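# Nest all open wooden boxes, largest upright on table

## Task

Stack every open wooden box inside the next larger one so that each rests level with its opening facing up; boxes may begin tipped on a side or inverted, and the largest must finish upright, standing on the table.

## Robot and tools

Robot: two UR-type arms, left_arm and right_arm, each ending in a 16-motor four-digit hand (left arm has a left hand, right arm a right hand). Bases sit near (-0.031, +0.322, +0.031) m for left_arm and (-0.053, -0.412, +0.031) m for right_arm. A camera stand is behind the arms.

Frames. Scene frame: origin at table-top height midway between the arms, +z up, +x outward over the table, left_arm on +y. Reported hand point positions (m), quaternions (wxyz) and velocities use this frame. Offsets sent in commands are instead along the axes of each arm's current Hand target. Hand point axes (right hand): +z runs along straightened fingers toward the tips, +y points out of the palm face, +x runs across the palm away from the thumb; on the left hand +x points toward the thumb. Fingertips of straight fingers reach about z = +0.112 m; the palm face is at y = -0.062 m. A rigid mast near the wrist on the palm side can bump things.

Row layout (48 numbers, each in [-1, 1], always both arms): left dx, dy, dz, rx, ry, rz; then 16 left hand motor values; left current_limit; left speed; then the same 24 for the right arm. dx..rz are an offset from the Hand target held when the action or move started (not from the previous row); 1.0 = 0.6 m or 180 degrees; rx, ry, rz form a single rotation vector. Sending six zeros re-requests the current Hand target. Orientation commands are clipped to 32 degrees from the measured orientation per step.

Hand motor order: index_mcp, index_abd, index_pip, index_dip, middle_mcp, middle_abd, middle_pip, middle_dip, ring_mcp, ring_abd, ring_pip, ring_dip, thumb_cmc, thumb_axl, thumb_mcp, thumb_ipl. Each value is an absolute goal angle scaled between its two stops (toward -1 generally bends/closes). Straight values: mcp +0.75, abd 0, pip +0.58, dip +0.70, thumb_cmc +0.71, thumb_axl +0.68, thumb_mcp +0.23, thumb_ipl +0.17. A zero is a goal, not 'unchanged': to keep a hand as is, resend its hand_goal, limit and speed. Shortcut: put grasp numbers a, b, c, d (each -1..1) in the first four hand places and exactly 0 in the other twelve. All four 0 = open hand; a curls index and middle tips, b bends all fingers at the knuckle, c swings the thumb across the palm, d curls the ring finger. For example (0, 0.75, 0.75, 0) brings index, middle and thumb tips together near y = +0.05, z = -0.035 in front of the palm. current_limit maps -1..+1 to 0..550 mA (start +0.4); speed sets hinge rate as (speed+1)/2 of 8.5 rad/s (start -0.6). Motors held at 495 mA or more for 5 s shut down for 10 s.

Tools.
execute_actions(actions, cameras): actions is a list of actions; each action is up to 15 rows, one per 1/30 s step, the last row held to fill 15 steps (0.5 s). An empty list returns state and all camera images.
move(target, speed, blend, stop_force, zero, blocking, cameras): target is one 48-number row or a list of up to 15 rows; every row is an offset from the Hand targets at the move's start. speed in m/s, 0.002 to 3.6 (default 0.25; rotation up to twice that in rad/s), one value or one per target. blend in m rounds corners in a list (0 = stop at each). stop_force in N, 3 to 120, ends an arm's path when its wrist sensor feels that much push against the motion; the arm then backs off slightly but still presses. Don't rely on it when the hand is rotating, and omit it when pulling away from a contact. zero (default true) rezeros the sensor first. blocking=false returns after 0.5 s while motion continues (not allowed with stop_force). Moves last 0.5 to 10 s and do not avoid obstacles; avoid paths passing near an arm's own base.
wait(seconds 0..10), stop(), zoom_image(camera, region [x0,y0,x1,y1] pixels, max 504x504), zero_wrist_force(arm), read_manual, finished_scene (final, irreversible).
Cameras: cam_head_left, cam_head_right (672x504), cam_high (672x504), cam_left_wrist, cam_right_wrist (616x616 fisheye).

Results: per arm end_effector_position, quat, velocities, Hand target (last commanded pose after clipping; next offsets count from it), joint positions and torques, Wrist force/torque in the hand frame (plus the peak reading since last shown), and hand_goal, hand_measured, hand_current_ma, hand_state (moving, goal, blocked, overload). 'within noise' means the arm is still. A move adds a 'move:' line: done (within 3 mm and 2 degrees), off_target, moving, held or fault, plus limits=paced or limits=held. Neither done nor off_target proves absence of contact. MOTOR HOT warns of heating; at 85 °C the arm brakes for 30-60 s.

Avoid: pressing a target past a firm contact (arms are stiff); joint contact torque over limits (133 N m big joints, 24.9 N m wrists) or about 150 N outside force gives a 10 s fault stop. Never let the two arms or hands press into each other. Don't drop boxes from height, release them while moving, slam into the table, or let anything leave the table. Move slowly near contact; a brief outside nudge may shift loose boxes.

Each tool is called after "Call:" as name(argument=value, ...), one argument or row to a line, values as JSON.

## Session

Call:
execute_actions(
  actions=[],
)

Scene clock: 0.00 s.
left_arm: end_effector_position=(+0.5154, +0.4116, +0.3750) hand_goal=(+0.754, +0.000, +0.576, +0.696, +0.754, +0.000, +0.576, +0.696, +0.754, +0.000, +0.576, +0.696, +0.714, +0.678, +0.226, +0.168) hand_measured=(+0.754, +0.000, +0.576, +0.696, +0.754, +0.000, +0.576, +0.696, +0.754, +0.000, +0.576, +0.696, +0.714, +0.678, +0.226, +0.168) hand_current_ma=(+0, +0, +0, +0, +0, +0, +0, +0, +0, +0, +0, +0, +0, +0, +0, +0) hand_state=(goal, goal, goal, goal, goal, goal, goal, goal, goal, goal, goal, goal, overload, goal, goal, goal) hand_current_limit=0.40 hand_speed=-0.60 end_effector_quat_wxyz=(+0.158, +0.222, +0.902, +0.334) | right_arm: end_effector_position=(+0.3176, -0.1279, +0.2049) hand_goal=(+0.754, +0.000, +0.576, +0.696, +0.754, +0.000, +0.576, +0.696, +0.754, +0.000, +0.576, +0.696, +0.714, +0.678, +0.226, +0.168) hand_measured=(+0.754, +0.000, +0.576, +0.696, +0.754, +0.000, +0.576, +0.696, +0.754, +0.000, +0.576, +0.696, +0.714, +0.678, +0.226, +0.168) hand_current_ma=(+0, +0, +0, +0, +0, +0, +0, +0, +0, +0, +0, +0, +0, +0, +0, +0) hand_state=(goal, goal, goal, goal, goal, goal, goal, goal, goal, goal, goal, goal, goal, goal, goal, goal) hand_current_limit=0.40 hand_speed=-0.60 end_effector_quat_wxyz=(-0.058, +0.175, +0.980, -0.070)
Joint positions: left_arm=[3.223 -1.577 -2.054 -0.505 2.093 -0.857] | right_arm=[0.334 -1.699 2.096 -1.801 -1.646 -0.931]
Joint velocities: within noise
Joint torques (N m): no reading
Wrist force (N): no reading
Wrist torque (N m): no reading
Wrist force, peak (N): no reading
Hand target: left_arm +0.5154, +0.4116, +0.3750; +0.158, +0.222, +0.902, +0.334 | right_arm +0.3176, -0.1279, +0.2049; -0.058, +0.175, +0.980, -0.070

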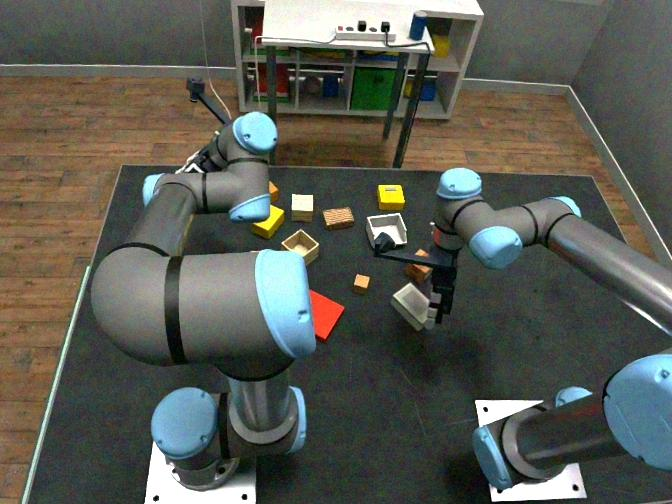

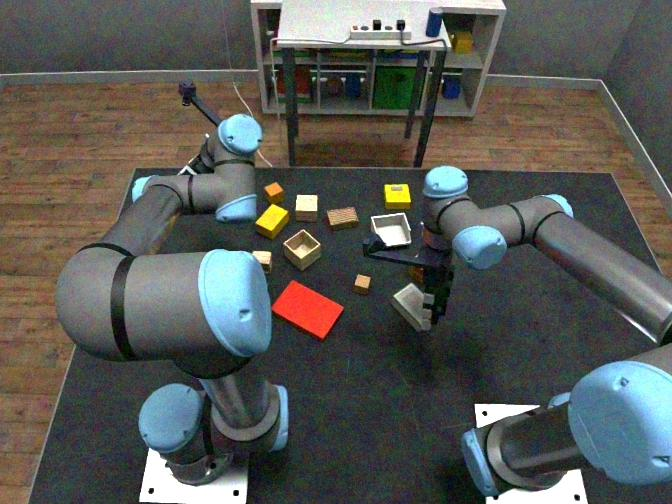

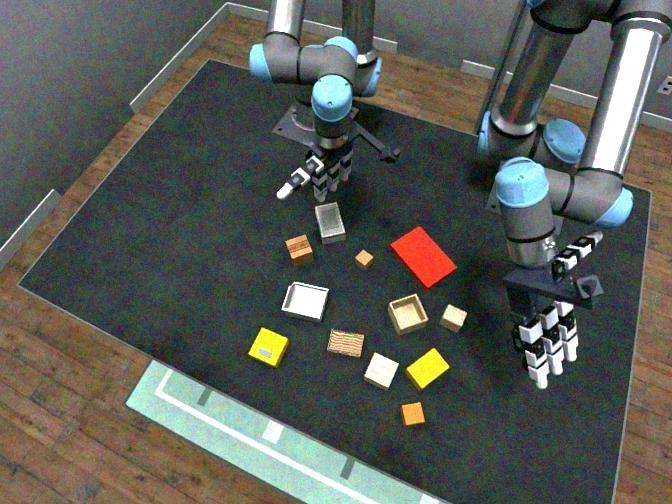

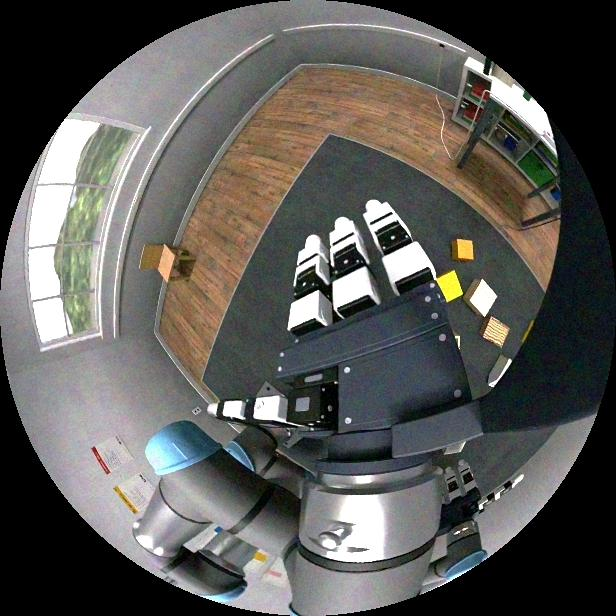

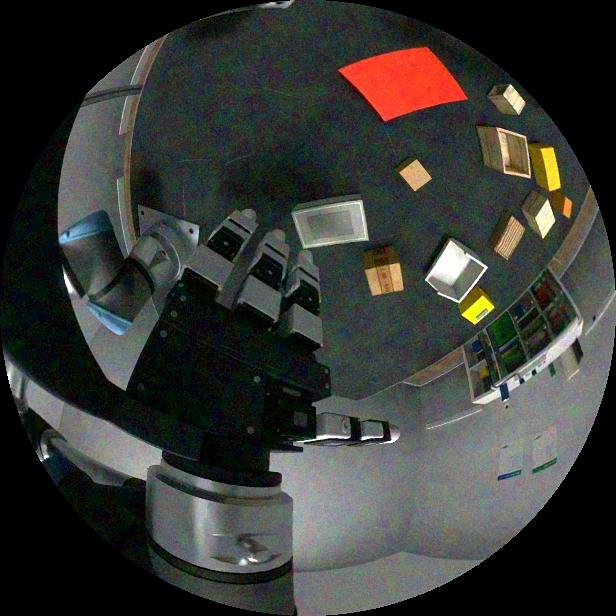

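Call:
zoom_image(
  camera="cam_high",
  region=[220, 180, 500, 440],
)

Call:
zoom_image(
  camera="cam_head_right",
  region=[220, 160, 480, 360],
)

Call:
zoom_image(
  camera="cam_right_wrist",
  region=[280, 20, 600, 340],
)

Call:
zoom_image(
  camera="cam_head_left",
  region=[220, 160, 480, 360],
)

Scaled by 1.800.

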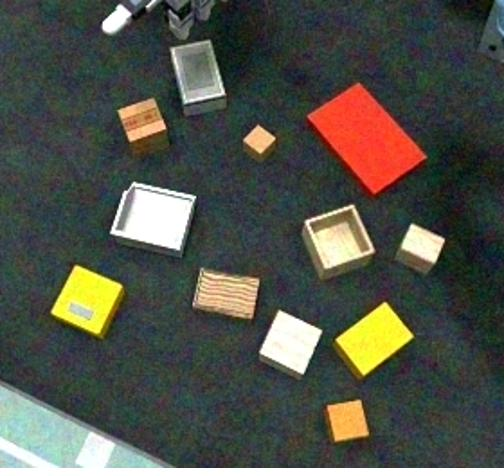

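Scaled by 1.938.

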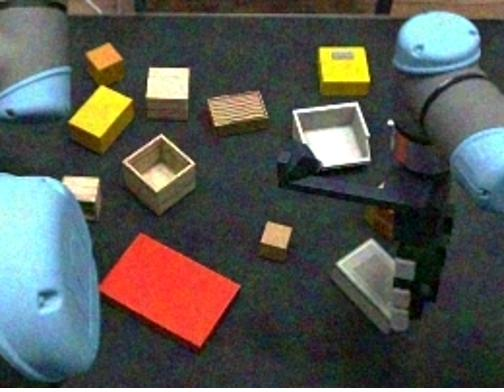

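Scaled by 1.575 from the camera's 616x616 image, which has a finer 880x880 frame.

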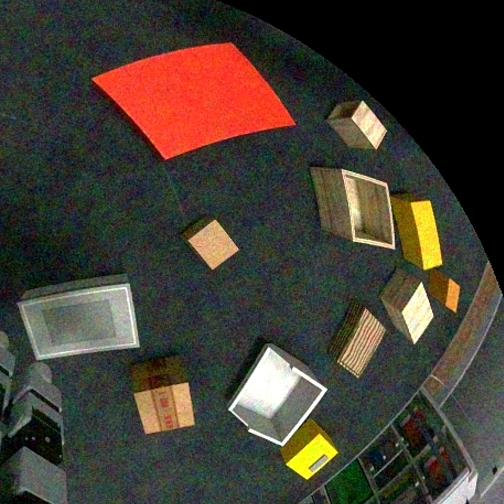

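Scaled by 1.938.

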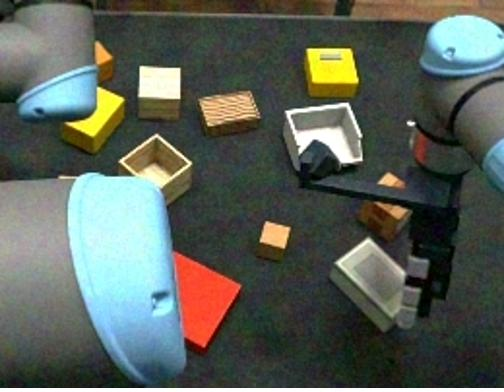

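Call:
zoom_image(
  camera="cam_head_right",
  region=[235, 165, 335, 290],
)

Call:
zoom_image(
  camera="cam_head_right",
  region=[310, 165, 450, 345],
)

Call:
zoom_image(
  camera="cam_high",
  region=[320, 280, 480, 440],
)

Call:
zoom_image(
  camera="cam_high",
  region=[240, 190, 400, 380],
)

Call:
zoom_image(
  camera="cam_right_wrist",
  region=[460, 60, 600, 260],
)

Call:
zoom_image(
  camera="cam_left_wrist",
  region=[420, 220, 560, 480],
)

Scaled by 4.032.

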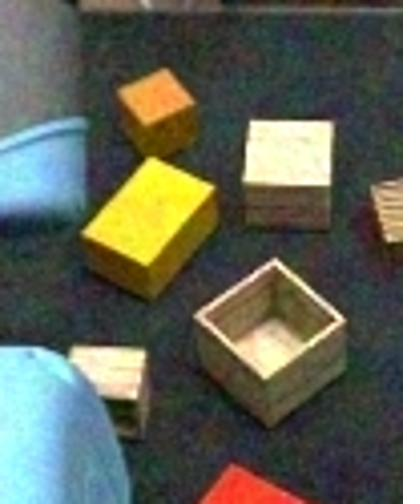

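Scaled by 2.800.

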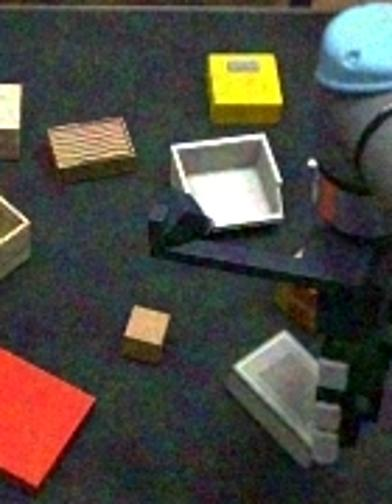

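Scaled by 3.150.

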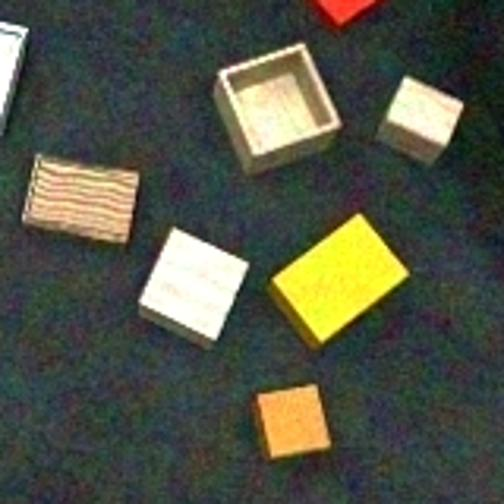

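Scaled by 2.653.

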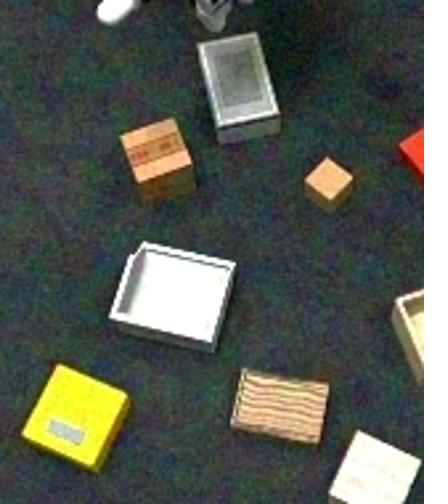

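Scaled by 2.520 from the camera's 616x616 image, which has a finer 880x880 frame.

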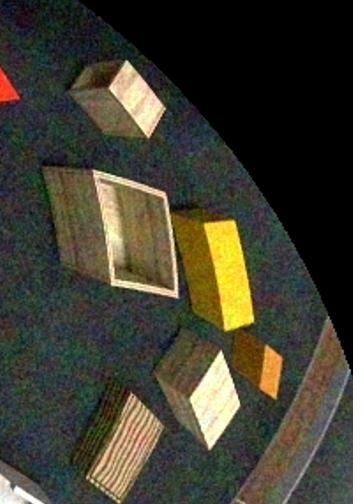

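Scaled by 1.938 from the camera's 616x616 image, which has a finer 880x880 frame.

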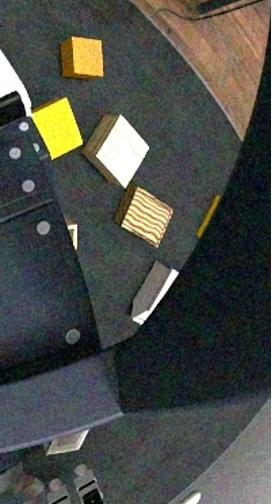

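Call:
move(
  target=[0.257,0.176,0,0,0,0, 0,0,0,0,0,0,0,0,0,0,0,0,0,0,0,0,0.4,-0.6, -0.178,0.410,-0.243,-0.0448,-0.0371,-0.112, 0.754,0.25,0.576,0.696,0.754,0,-0.9,-0.9,0.754,-0.25,0.576,0.696,0.714,0.678,0.226,0.168,0.4,-0.6],
  speed=0.3,
  cameras=["all"],
)

Scene clock: 175.23 s.
left_arm: end_effector_position=(+0.4153, +0.5613, +0.4248) hand_goal=(+0.750, +0.000, +0.580, +0.700, +0.750, +0.000, +0.580, +0.700, +0.750, +0.000, +0.580, +0.700, +0.710, +0.680, +0.230, +0.170) hand_measured=(+0.756, +0.000, +0.580, +0.698, +0.758, +0.000, +0.578, +0.698, +0.758, +0.000, +0.578, +0.698, +1.000, +0.678, +0.226, +0.168) hand_current_ma=(+13, +0, -1, -3, +14, +0, -1, -3, +15, +0, -1, -3, +0, -3, -11, -4) hand_state=(goal, goal, goal, goal, goal, goal, goal, goal, goal, goal, goal, goal, overload, goal, goal, goal) hand_current_limit=0.40 hand_speed=-0.60 end_effector_quat_wxyz=(+0.158, +0.222, +0.902, +0.334) | right_arm: end_effector_position=(+0.5196, +0.0803, +0.2997) hand_goal=(+0.754, +0.250, +0.576, +0.696, +0.754, +0.000, -0.900, -0.900, +0.754, -0.250, +0.576, +0.696, +0.714, +0.678, +0.226, +0.168) hand_measured=(+0.754, +0.246, +0.576, +0.696, +0.754, +0.000, -0.874, -0.814, +0.754, -0.244, +0.576, +0.696, +0.714, +0.678, +0.224, +0.168) hand_current_ma=(-1, -4, +1, +0, -1, +0, +57, +288, -1, +7, +1, +0, +0, -1, -4, +0) hand_state=(goal, goal, goal, goal, goal, goal, blocked, blocked, goal, goal, goal, goal, goal, goal, goal, goal) hand_current_limit=0.40 hand_speed=-0.60 end_effector_quat_wxyz=(+0.000, +0.000, +1.000, +0.000)
Joint positions: left_arm=[3.688 -1.265 -2.206 -0.515 1.807 -0.46] | right_arm=[0.496 -1.127 1.247 -1.691 -1.571 -1.129]
Joint torques (N m): left_arm=[11.26 12.64 31.31 5.17 -0.15 1.11] | right_arm=[-10.42 -31.88 -29.7 -2.97 -1.77 -0.43]
Wrist force (N): left_arm=[-0.2 0.2 0.3] | right_arm=[0.4 -0.4 -0.1]
Wrist torque (N m): left_arm=[-0.01 0.05 0.05] | right_arm=[0.01 -0.07 0.01]
Wrist force, peak (N): left_arm=[1.1 1.6 0.1] | right_arm=[1.1 -2.1 1.3]
Hand target: left_arm +0.4153, +0.5614, +0.4249; +0.158, +0.222, +0.902, +0.334 | right_arm +0.5197, +0.0802, +0.2997; +0.000, +0.000, +1.000, +0.000
Off the commanded pose: left_arm 0.000 m, 0 deg | right_arm 0.000 m, 0 deg.
move: done
camera_calibration:
cam_left_wrist: T_world_to_cam=[[0.508705, -0.787927, -0.346973, 0.354571], [-0.804291, -0.578705, 0.134968, 0.550019], [-0.30714, 0.210409, -0.928113, 0.524653], [0, 0, 0, 1]] pos_world=[0.423145, 0.487283, 0.535729]
cam_right_wrist: T_world_to_cam=[[0.755107, 0.655427, -0.0150968, -0.411666], [0.475849, -0.532087, 0.700322, -0.455957], [0.450977, -0.536002, -0.713668, 0.148257], [0, 0, 0, 1]] pos_world=[0.460958, 0.106675, 0.418908]

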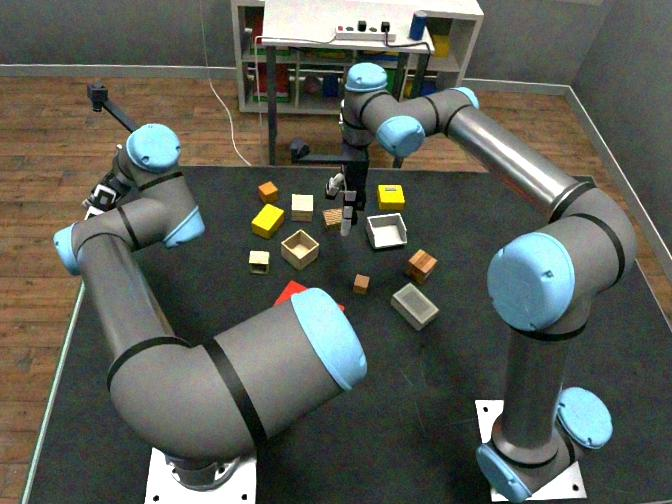

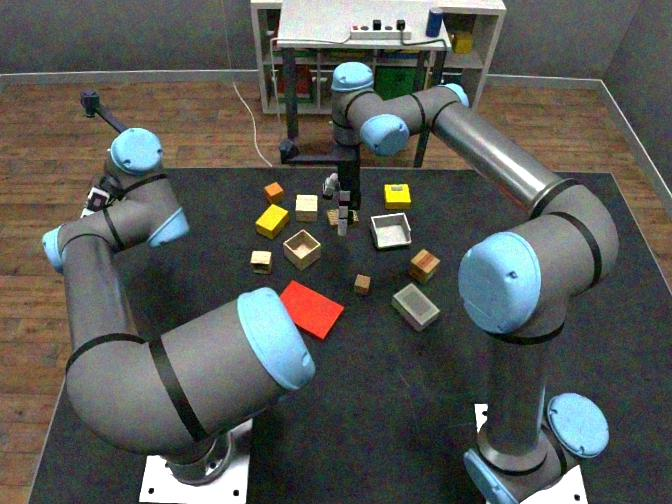

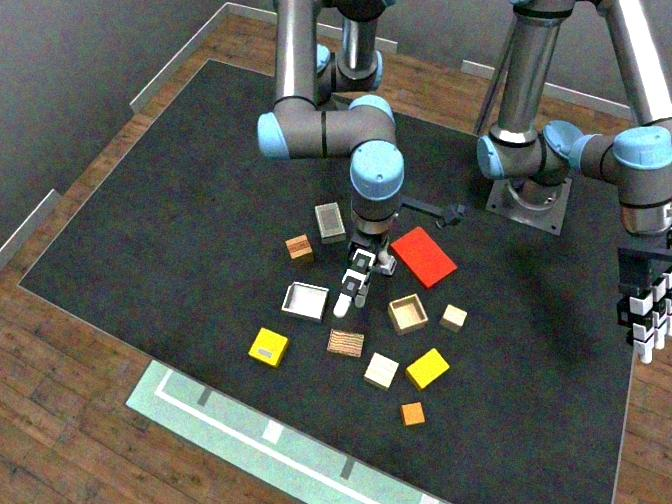

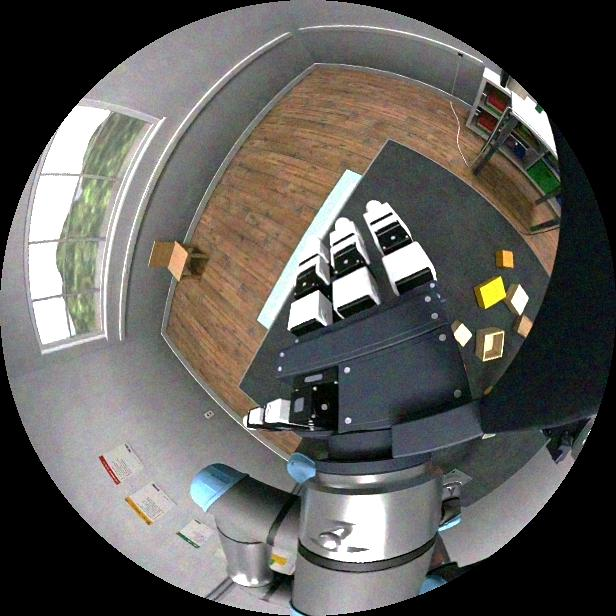

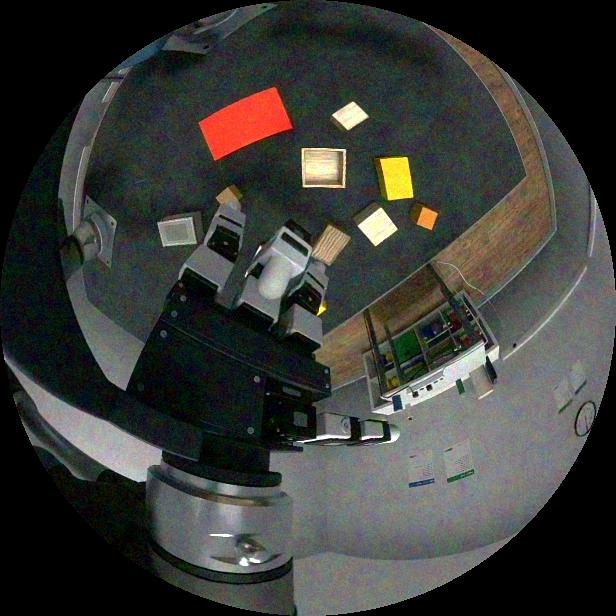

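Call:
zoom_image(
  camera="cam_right_wrist",
  region=[280, 80, 460, 280],
)

Call:
zoom_image(
  camera="cam_head_right",
  region=[235, 175, 345, 285],
)

Call:
zoom_image(
  camera="cam_head_left",
  region=[235, 175, 345, 285],
)

Call:
zoom_image(
  camera="cam_head_right",
  region=[335, 175, 455, 345],
)

Call:
zoom_image(
  camera="cam_high",
  region=[370, 280, 490, 400],
)

Scaled by 2.520 from the camera's 616x616 image, which has a finer 880x880 frame.

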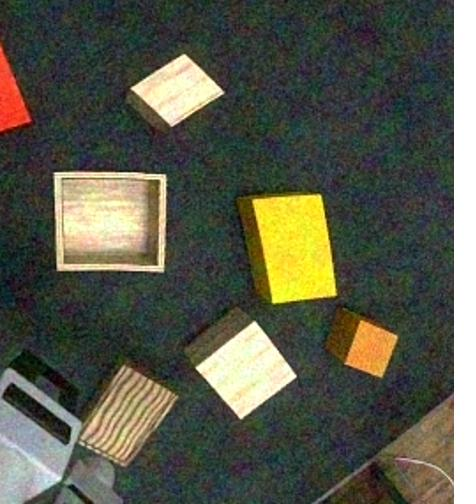

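Scaled by 4.582.

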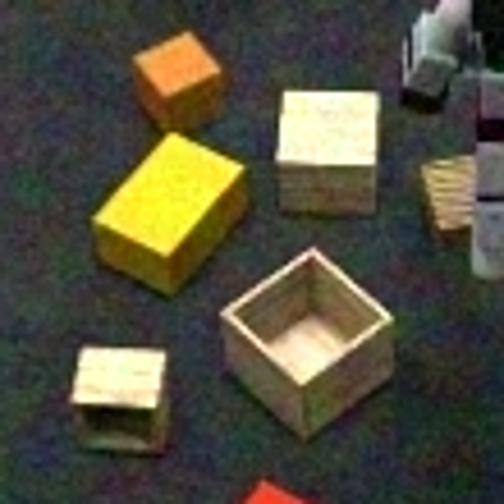

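Scaled by 4.582.

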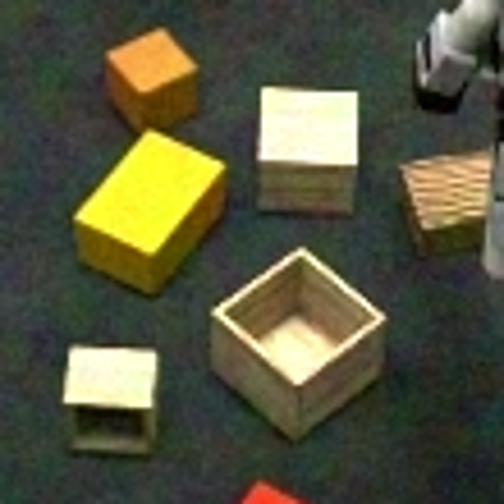

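Scaled by 2.965.

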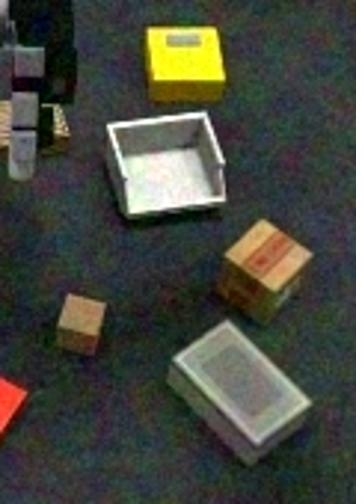

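Scaled by 4.200.

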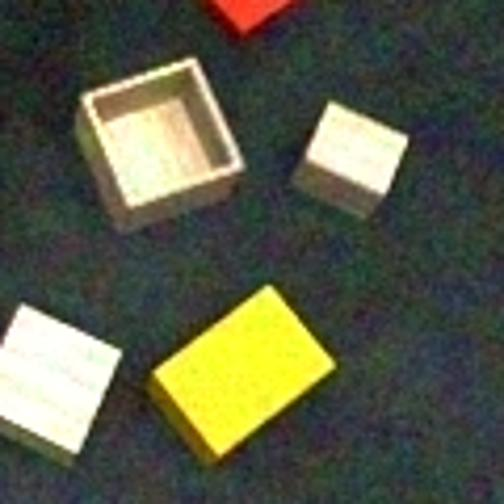

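Call:
move(
  target=[0,0,0,0,0,0, 0,0,0,0,0,0,0,0,0,0,0,0,0,0,0,0,0.4,-0.6, -0.2572,-0.1245,0.142,-0.2499,-0.0076,0.0184, 0.754,0.25,0.576,0.696,0.754,0,-0.86,-0.78,0.754,-0.25,0.576,0.696,0.714,0.678,0.226,0.168,0.4,-0.6],
  speed=0.3,
  cameras=["cam_right_wrist","cam_high","cam_head_right"],
)

Call:
zoom_image(
  camera="cam_right_wrist",
  region=[180, 130, 430, 380],
)

Scene clock: 306.23 s.
left_arm: end_effector_position=(+0.4153, +0.5614, +0.4249) hand_goal=(+0.750, +0.000, +0.580, +0.700, +0.750, +0.000, +0.580, +0.700, +0.750, +0.000, +0.580, +0.700, +0.710, +0.680, +0.230, +0.170) hand_measured=(+0.756, +0.000, +0.580, +0.698, +0.758, +0.000, +0.578, +0.698, +0.758, +0.000, +0.578, +0.698, +1.000, +0.678, +0.226, +0.168) hand_current_ma=(+13, +0, -1, -3, +14, +0, -1, -3, +15, +0, -1, -3, +0, -3, -11, -4) hand_state=(goal, goal, goal, goal, goal, goal, goal, goal, goal, goal, goal, goal, overload, goal, goal, goal) hand_current_limit=0.40 hand_speed=-0.60 end_effector_quat_wxyz=(+0.158, +0.222, +0.902, +0.334) | right_arm: end_effector_position=(+0.6739, +0.0054, +0.2146) hand_goal=(+0.754, +0.250, +0.576, +0.696, +0.754, +0.000, -0.860, -0.780, +0.754, -0.250, +0.576, +0.696, +0.714, +0.678, +0.226, +0.168) hand_measured=(+0.758, +0.246, +0.576, +0.696, +0.758, +0.000, -0.858, -0.782, +0.758, -0.246, +0.576, +0.696, +0.720, +0.678, +0.224, +0.168) hand_current_ma=(+5, -4, +1, +0, +4, +0, +4, -2, +6, +6, +1, +0, +8, -1, -4, +0) hand_state=(goal, goal, goal, goal, goal, goal, goal, goal, goal, goal, goal, goal, goal, goal, goal, goal) hand_current_limit=0.40 hand_speed=-0.60 end_effector_quat_wxyz=(+0.011, +0.028, +0.924, +0.382)
Joint positions: left_arm=[3.689 -1.265 -2.206 -0.515 1.807 -0.46] | right_arm=[0.145 -0.859 1.431 -2.293 -0.798 -1.357]
Joint torques (N m): left_arm=[11.51 18.88 30.19 4.49 -1.64 1.72] | right_arm=[0.84 -41 -12.46 -2.7 3.49 0.7]
Wrist force (N): left_arm=[-0.4 0.3 0.1] | right_arm=[0.5 -2.1 -0.6]
Wrist torque (N m): left_arm=[0.02 0.06 0.04] | right_arm=[0.10 0.07 -0.13]
Wrist force, peak (N): left_arm=[-0.5 0.6 0.2] | right_arm=[-0.5 -3.7 -0.3]
Hand target: left_arm +0.4153, +0.5614, +0.4249; +0.158, +0.222, +0.902, +0.334 | right_arm +0.6739, +0.0054, +0.2145; +0.011, +0.028, +0.924, +0.382
Off the commanded pose: left_arm 0.000 m, 0 deg | right_arm 0.000 m, 0 deg.
move: done
camera_calibration:
cam_right_wrist: T_world_to_cam=[[0.782863, 0.426987, 0.452557, -0.598193], [0.421376, -0.899007, 0.119289, -0.346182], [0.457787, 0.0973097, -0.883721, 0.00613658], [0, 0, 0, 1]] pos_world=[0.611367, -0.0563963, 0.317435]
Images, in order (width x height): cam_head_right 672x504, cam_high 672x504, cam_right_wrist 616x616.

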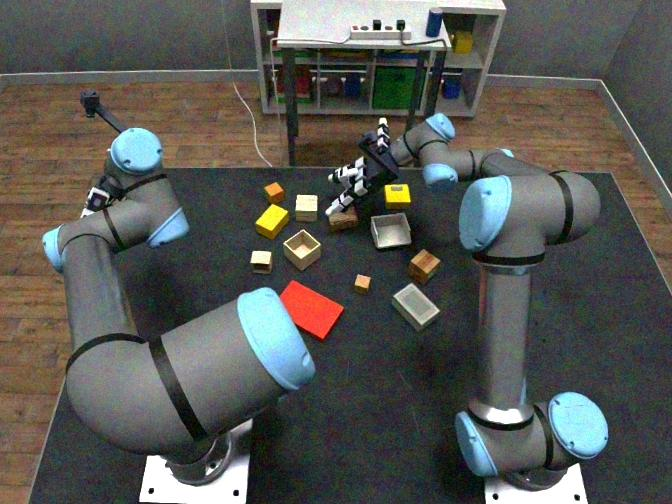

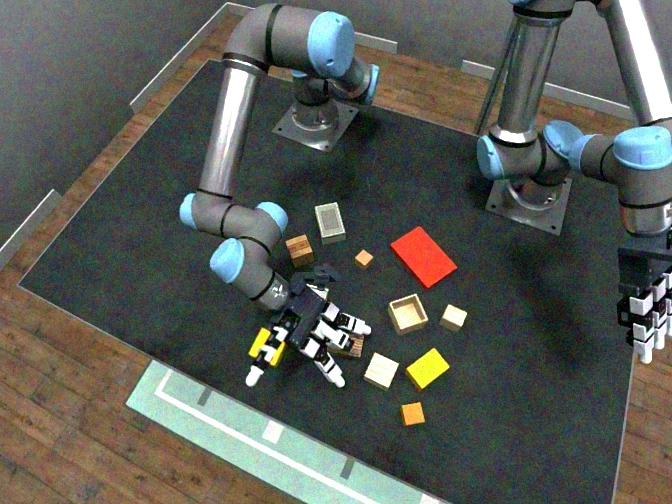

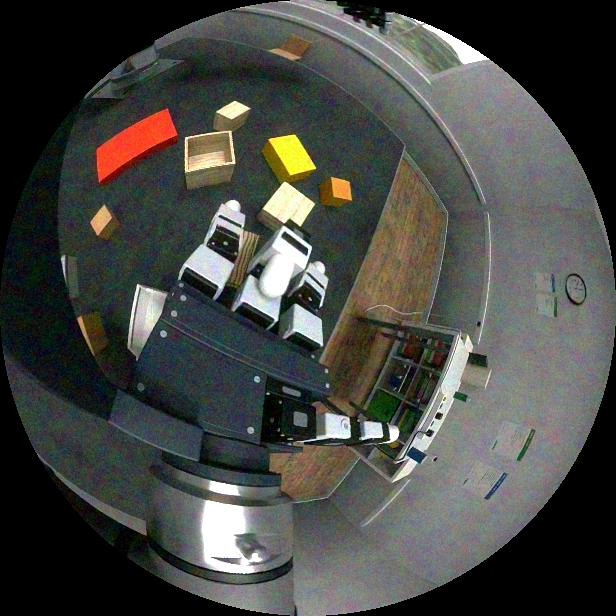

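Scaled by 2.016 from the camera's 616x616 image, which has a finer 880x880 frame.

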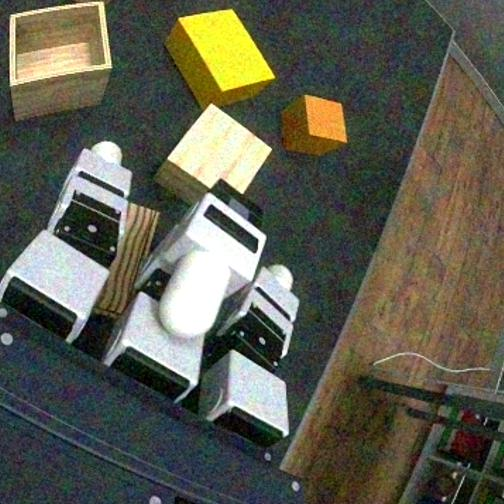

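Call:
move(
  target=[0,0,0,0,0,0, 0,0,0,0,0,0,0,0,0,0,0,0,0,0,0,0,0.4,-0.6, 0.0112,-0.0005,0.1352,0,-0.0098,0.0098, 0.754,0.25,0.576,0.696,0.754,0,-0.86,-0.78,0.754,-0.25,0.576,0.696,0.714,0.678,0.226,0.168,0.4,-0.6],
  speed=0.12,
  stop_force=12,
  cameras=["cam_right_wrist","cam_high","cam_head_right"],
)

Call:
zoom_image(
  camera="cam_right_wrist",
  region=[180, 130, 430, 380],
)

Call:
zoom_image(
  camera="cam_high",
  region=[300, 280, 460, 440],
)

Scene clock: 334.90 s.
left_arm: end_effector_position=(+0.4153, +0.5614, +0.4249) hand_goal=(+0.750, +0.000, +0.580, +0.700, +0.750, +0.000, +0.580, +0.700, +0.750, +0.000, +0.580, +0.700, +0.710, +0.680, +0.230, +0.170) hand_measured=(+0.756, +0.000, +0.580, +0.698, +0.758, +0.000, +0.578, +0.698, +0.758, +0.000, +0.578, +0.698, +1.000, +0.678, +0.226, +0.168) hand_current_ma=(+13, +0, -1, -3, +14, +0, -1, -3, +15, +0, -1, -3, +0, -3, -11, -4) hand_state=(goal, goal, goal, goal, goal, goal, goal, goal, goal, goal, goal, goal, overload, goal, goal, goal) hand_current_limit=0.40 hand_speed=-0.60 end_effector_quat_wxyz=(+0.158, +0.222, +0.902, +0.334) | right_arm: end_effector_position=(+0.6707, +0.0628, +0.1569) hand_goal=(+0.754, +0.250, +0.576, +0.696, +0.754, +0.000, -0.860, -0.780, +0.754, -0.250, +0.576, +0.696, +0.714, +0.678, +0.226, +0.168) hand_measured=(+0.758, +0.246, +0.576, +0.696, +0.758, +0.000, -0.858, -0.782, +0.758, -0.246, +0.576, +0.696, +0.720, +0.678, +0.224, +0.168) hand_current_ma=(+5, -4, +1, +0, +4, +0, +4, -2, +6, +6, +1, +0, +8, -1, -4, +0) hand_state=(goal, goal, goal, goal, goal, goal, goal, goal, goal, goal, goal, goal, goal, goal, goal, goal) hand_current_limit=0.40 hand_speed=-0.60 end_effector_quat_wxyz=(+0.020, +0.048, +0.923, +0.382)
Joint positions: left_arm=[3.689 -1.265 -2.206 -0.515 1.807 -0.46] | right_arm=[0.23 -0.744 1.429 -2.525 -0.825 -1.183]
Joint torques (N m): left_arm=[10.77 16.94 30.54 4.1 -1.58 1.95] | right_arm=[-11.49 -41.76 -10.62 -4.53 3.48 0.68]
Wrist force (N): left_arm=[-0.4 0.3 0.2] | right_arm=[0.3 -2.0 -0.7]
Wrist torque (N m): left_arm=[0.01 0.06 0.03] | right_arm=[0.12 0.11 -0.04]
Wrist force, peak (N): left_arm=[-0.7 0.5 0.3] | right_arm=[0.4 -2.4 -1.5]
Hand target: left_arm +0.4153, +0.5614, +0.4249; +0.158, +0.222, +0.902, +0.334 | right_arm +0.6707, +0.0628, +0.1569; +0.020, +0.048, +0.923, +0.382
Off the commanded pose: left_arm 0.000 m, 0 deg | right_arm 0.000 m, 0 deg.
move: done
camera_calibration:
cam_right_wrist: T_world_to_cam=[[0.800641, 0.392479, 0.452698, -0.603781], [0.381954, -0.916482, 0.119046, -0.25876], [0.461612, 0.0775971, -0.883682, -0.0502428], [0, 0, 0, 1]] pos_world=[0.605439, 0.00372085, 0.259736]
Images, in order (width x height): cam_head_right 672x504, cam_high 672x504, cam_right_wrist 616x616.

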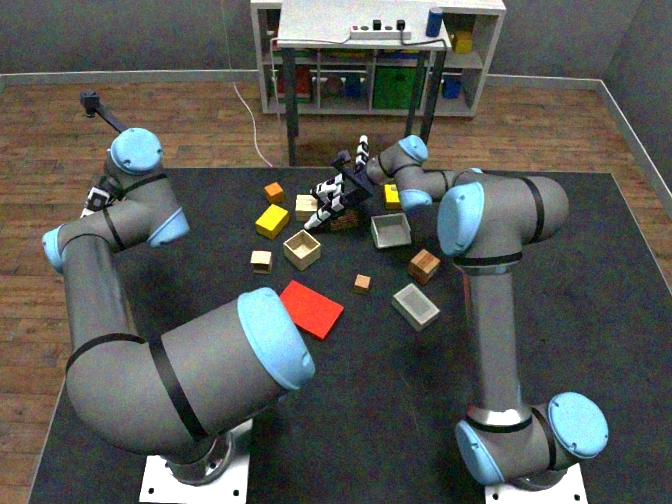

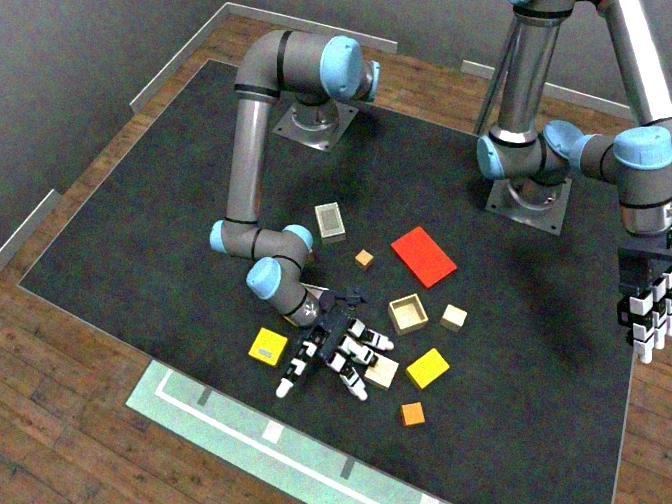

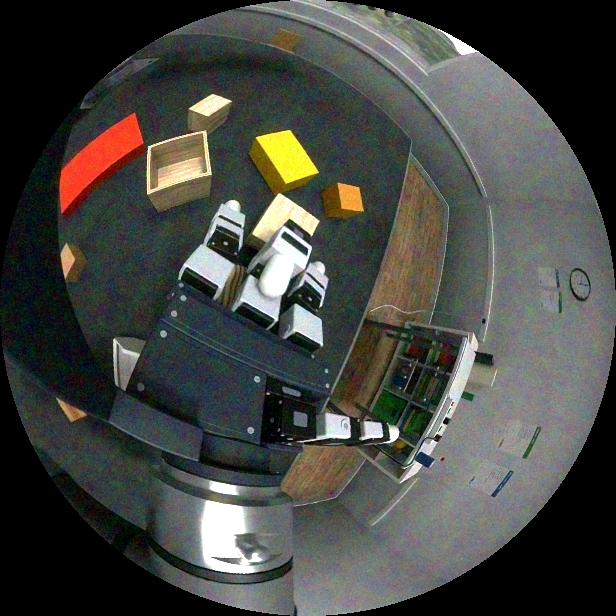

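Scaled by 2.016 from the camera's 616x616 image, which has a finer 880x880 frame.

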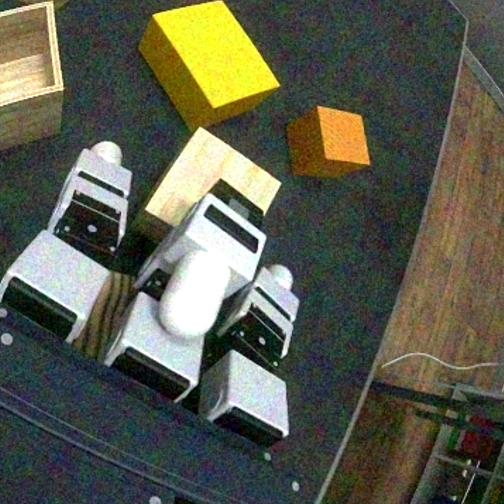

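Scaled by 3.150.

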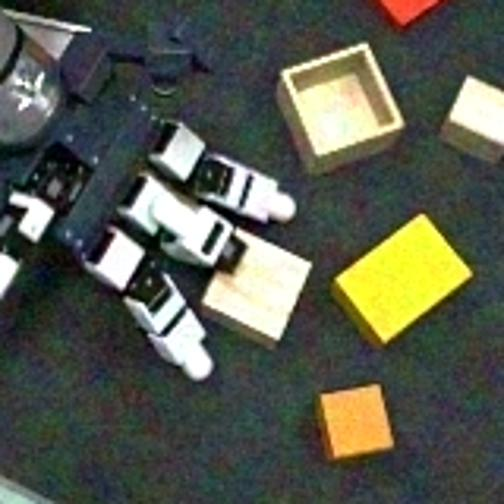

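Call:
move(
  target=[
    [0,0,0,0,0,0, 0,0,0,0,0,0,0,0,0,0,0,0,0,0,0,0,0.4,-0.6, 0.0014,0.007,0.0117,0,0,0, 0.754,0.25,0.576,0.696,0.754,0,-0.86,-0.78,0.754,-0.25,0.576,0.696,0.714,0.678,0.226,0.168,0.4,-0.6],
    [0,0,0,0,0,0, 0,0,0,0,0,0,0,0,0,0,0,0,0,0,0,0,0.4,-0.6, 0.0014,0.007,0.0117,0,0,0, 0.754,-0.2,0.576,0.696,0.754,0,-0.86,-0.78,0.754,0.2,0.576,0.696,0.714,0.678,0.226,0.168,0.2,-0.88],
  ],
  speed=0.1,
  cameras=["cam_right_wrist","cam_high"],
)

Call:
zoom_image(
  camera="cam_right_wrist",
  region=[180, 130, 430, 380],
)

Call:
zoom_image(
  camera="cam_high",
  region=[300, 280, 460, 440],
)

Scene clock: 358.53 s.
left_arm: end_effector_position=(+0.4153, +0.5614, +0.4249) hand_goal=(+0.750, +0.000, +0.580, +0.700, +0.750, +0.000, +0.580, +0.700, +0.750, +0.000, +0.580, +0.700, +0.710, +0.680, +0.230, +0.170) hand_measured=(+0.756, +0.000, +0.580, +0.698, +0.758, +0.000, +0.578, +0.698, +0.758, +0.000, +0.578, +0.698, +1.000, +0.678, +0.226, +0.168) hand_current_ma=(+13, +0, -1, -3, +14, +0, -1, -3, +15, +0, -1, -3, +0, -3, -11, -4) hand_state=(goal, goal, goal, goal, goal, goal, goal, goal, goal, goal, goal, goal, overload, goal, goal, goal) hand_current_limit=0.40 hand_speed=-0.60 end_effector_quat_wxyz=(+0.158, +0.222, +0.902, +0.334) | right_arm: end_effector_position=(+0.6707, +0.0708, +0.1549) hand_goal=(+0.754, -0.200, +0.576, +0.696, +0.754, +0.000, -0.860, -0.780, +0.754, +0.200, +0.576, +0.696, +0.714, +0.678, +0.226, +0.168) hand_measured=(+0.760, +0.006, +0.576, +0.696, +0.758, +0.000, -0.858, -0.782, +0.756, -0.022, +0.576, +0.696, +0.720, +0.678, +0.224, +0.168) hand_current_ma=(+9, +330, +1, +0, +4, +0, +4, -2, +3, -330, +1, +0, +8, -1, -4, +0) hand_state=(goal, blocked, goal, goal, goal, goal, goal, goal, goal, blocked, goal, goal, goal, goal, goal, goal) hand_current_limit=0.20 hand_speed=-0.88 end_effector_quat_wxyz=(+0.020, +0.048, +0.923, +0.382)
Joint positions: left_arm=[3.689 -1.265 -2.206 -0.515 1.807 -0.46] | right_arm=[0.241 -0.734 1.418 -2.534 -0.828 -1.169]
Joint torques (N m): left_arm=[10.17 17.87 27.75 3.92 -1.5 1.78] | right_arm=[-10.76 -56.85 -10.8 -0.23 2.97 -0.45]
Wrist force (N): left_arm=[-0.3 0.4 0.2] | right_arm=[0.1 -1.8 -0.8]
Wrist torque (N m): left_arm=[0.01 0.05 0.04] | right_arm=[0.09 0.05 -0.21]
Wrist force, peak (N): left_arm=[-0.6 0.6 0.2] | right_arm=[0.3 -2.6 -0.7]
Hand target: left_arm +0.4153, +0.5614, +0.4249; +0.158, +0.222, +0.902, +0.334 | right_arm +0.6707, +0.0708, +0.1549; +0.020, +0.048, +0.923, +0.382
Off the commanded pose: left_arm 0.000 m, 0 deg | right_arm 0.000 m, 0 deg.
move: done
camera_calibration:
cam_right_wrist: T_world_to_cam=[[0.800641, 0.392479, 0.452698, -0.606016], [0.381954, -0.916482, 0.119046, -0.25119], [0.461612, 0.0775971, -0.883682, -0.052631], [0, 0, 0, 1]] pos_world=[0.605439, 0.0117208, 0.257736]
Images, in order (width x height): cam_high 672x504, cam_right_wrist 616x616.

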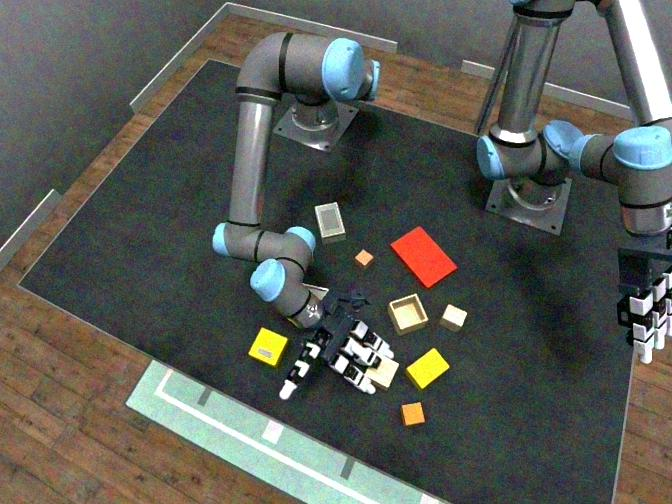

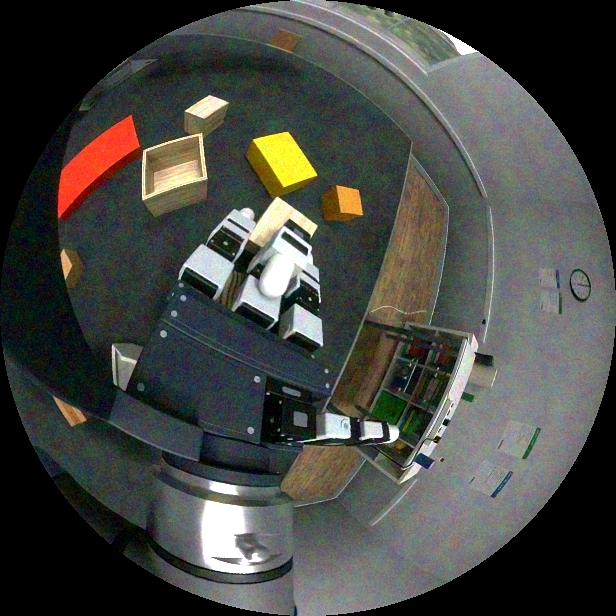

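Scaled by 2.016 from the camera's 616x616 image, which has a finer 880x880 frame.

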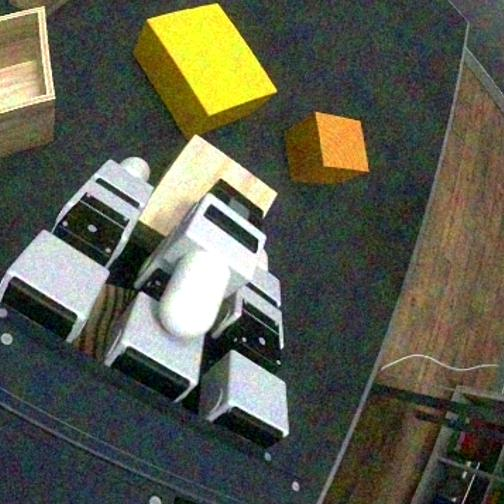

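Scaled by 3.150.

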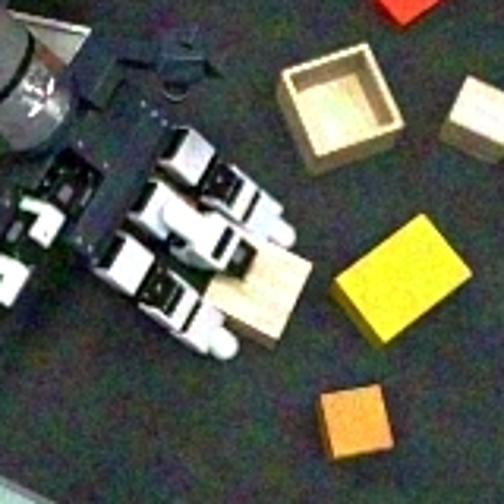

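Call:
move(
  target=[
    [0,0,0,0,0,0, 0,0,0,0,0,0,0,0,0,0,0,0,0,0,0,0,0.4,-0.6, 0,0,0,0,0,0, 0.754,-0.2,0.576,0.696,0.754,0,-0.86,-0.78,0.754,0.2,0.576,0.696,0.714,0.678,0.226,0.168,0.55,-0.88],
    [0,0,0,0,0,0, 0,0,0,0,0,0,0,0,0,0,0,0,0,0,0,0,0.4,-0.6, 0,0.0707,-0.0707,0,0,0, 0.754,-0.2,0.576,0.696,0.754,0,-0.86,-0.78,0.754,0.2,0.576,0.696,0.714,0.678,0.226,0.168,0.55,-0.88],
  ],
  speed=0.1,
  cameras=["cam_right_wrist","cam_high","cam_head_right"],
)

Call:
zoom_image(
  camera="cam_right_wrist",
  region=[180, 130, 430, 380],
)

Call:
zoom_image(
  camera="cam_high",
  region=[300, 280, 460, 440],
)

Call:
zoom_image(
  camera="cam_head_right",
  region=[260, 130, 400, 270],
)

Scene clock: 373.67 s.
left_arm: end_effector_position=(+0.4153, +0.5614, +0.4249) hand_goal=(+0.750, +0.000, +0.580, +0.700, +0.750, +0.000, +0.580, +0.700, +0.750, +0.000, +0.580, +0.700, +0.710, +0.680, +0.230, +0.170) hand_measured=(+0.756, +0.000, +0.580, +0.698, +0.758, +0.000, +0.578, +0.698, +0.758, +0.000, +0.578, +0.698, +1.000, +0.678, +0.226, +0.168) hand_current_ma=(+13, +0, -1, -3, +14, +0, -1, -3, +15, +0, -1, -3, +0, -3, -11, -4) hand_state=(goal, goal, goal, goal, goal, goal, goal, goal, goal, goal, goal, goal, overload, goal, goal, goal) hand_current_limit=0.40 hand_speed=-0.60 end_effector_quat_wxyz=(+0.158, +0.222, +0.902, +0.334) | right_arm: end_effector_position=(+0.6708, +0.0709, +0.2149) hand_goal=(+0.754, -0.200, +0.576, +0.696, +0.754, +0.000, -0.860, -0.780, +0.754, +0.200, +0.576, +0.696, +0.714, +0.678, +0.226, +0.168) hand_measured=(+0.766, +0.000, +0.580, +0.696, +0.758, +0.000, -0.858, -0.782, +0.754, -0.022, +0.576, +0.696, +0.720, +0.678, +0.224, +0.168) hand_current_ma=(+25, +426, +4, +0, +5, +0, +4, -2, +1, -426, +1, +0, +8, -1, -4, +0) hand_state=(goal, blocked, goal, goal, goal, goal, goal, goal, goal, blocked, goal, goal, goal, goal, goal, goal) hand_current_limit=0.55 hand_speed=-0.88 end_effector_quat_wxyz=(+0.020, +0.048, +0.923, +0.382)
Joint positions: left_arm=[3.689 -1.265 -2.206 -0.515 1.807 -0.46] | right_arm=[0.241 -0.818 1.393 -2.425 -0.828 -1.169]
Joint torques (N m): left_arm=[9.98 18.16 26.92 3.64 -1.24 1.58] | right_arm=[6.78 -49.94 -12.26 -3.4 1.63 -0.66]
Wrist force (N): left_arm=[-0.2 0.5 0.1] | right_arm=[0.3 -2.3 -0.4]
Wrist torque (N m): left_arm=[0.05 0.04 0.05] | right_arm=[0.13 0.09 -0.18]
Wrist force, peak (N): left_arm=[-0.6 0.5 -0.1] | right_arm=[0.7 -3.5 0.4]
Hand target: left_arm +0.4153, +0.5614, +0.4249; +0.158, +0.222, +0.902, +0.334 | right_arm +0.6707, +0.0709, +0.2149; +0.020, +0.048, +0.923, +0.382
Off the commanded pose: left_arm 0.000 m, 0 deg | right_arm 0.000 m, 0 deg.
move: done
camera_calibration:
cam_right_wrist: T_world_to_cam=[[0.800614, 0.392394, 0.452818, -0.633279], [0.381867, -0.916518, 0.119051, -0.25832], [0.461731, 0.077602, -0.883619, 0.000252359], [0, 0, 0, 1]] pos_world=[0.605539, 0.0117207, 0.317736]
Images, in order (width x height): cam_head_right 672x504, cam_high 672x504, cam_right_wrist 616x616.

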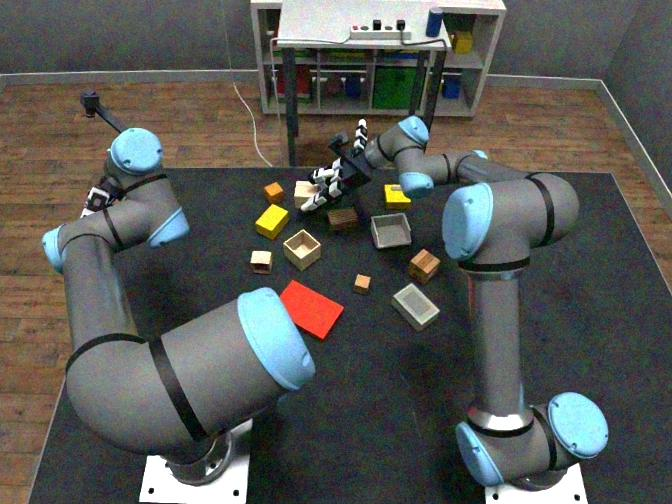

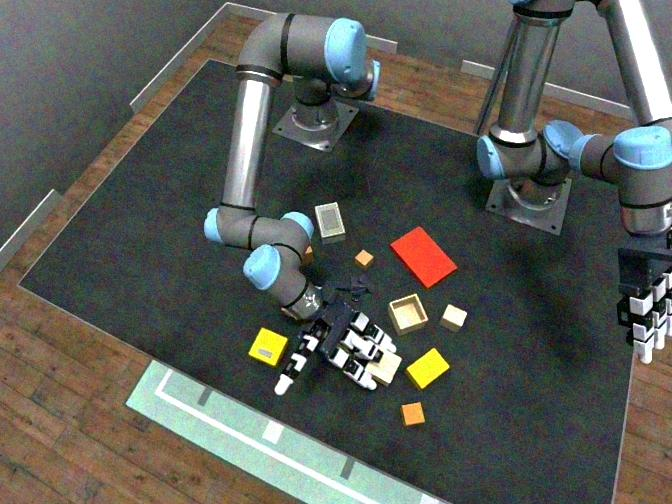

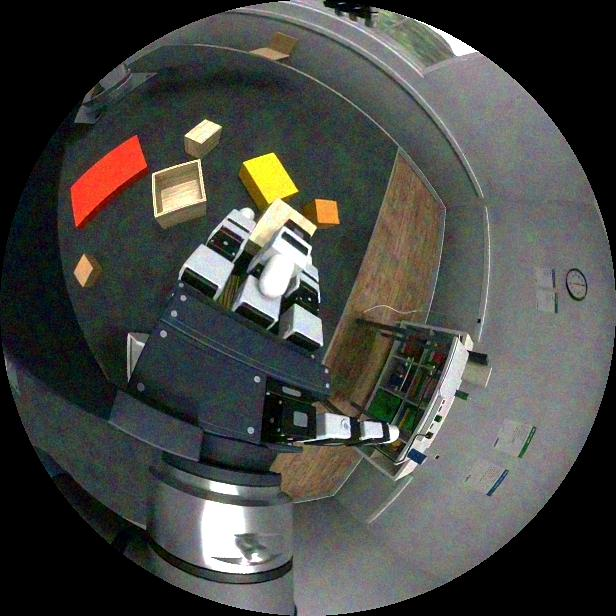

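Scaled by 2.016 from the camera's 616x616 image, which has a finer 880x880 frame.

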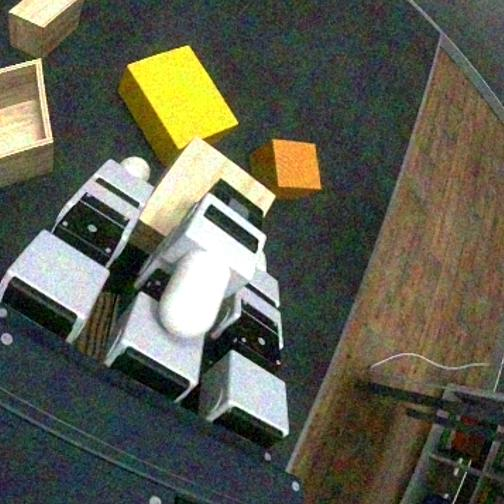

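Scaled by 3.150.

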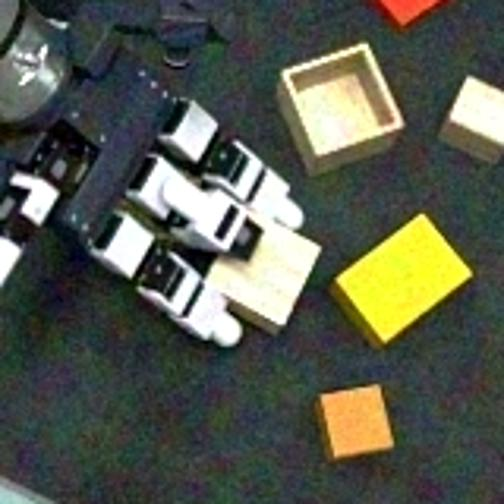

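Scaled by 3.600.

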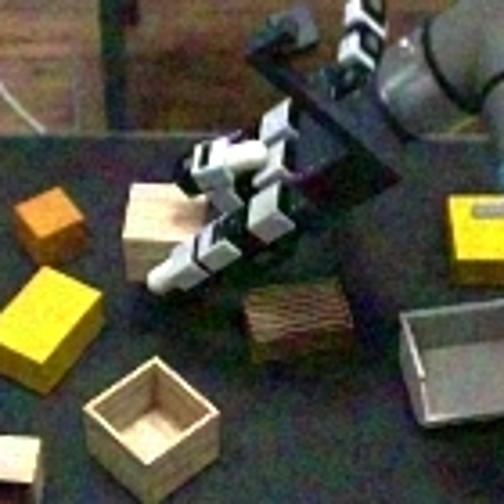

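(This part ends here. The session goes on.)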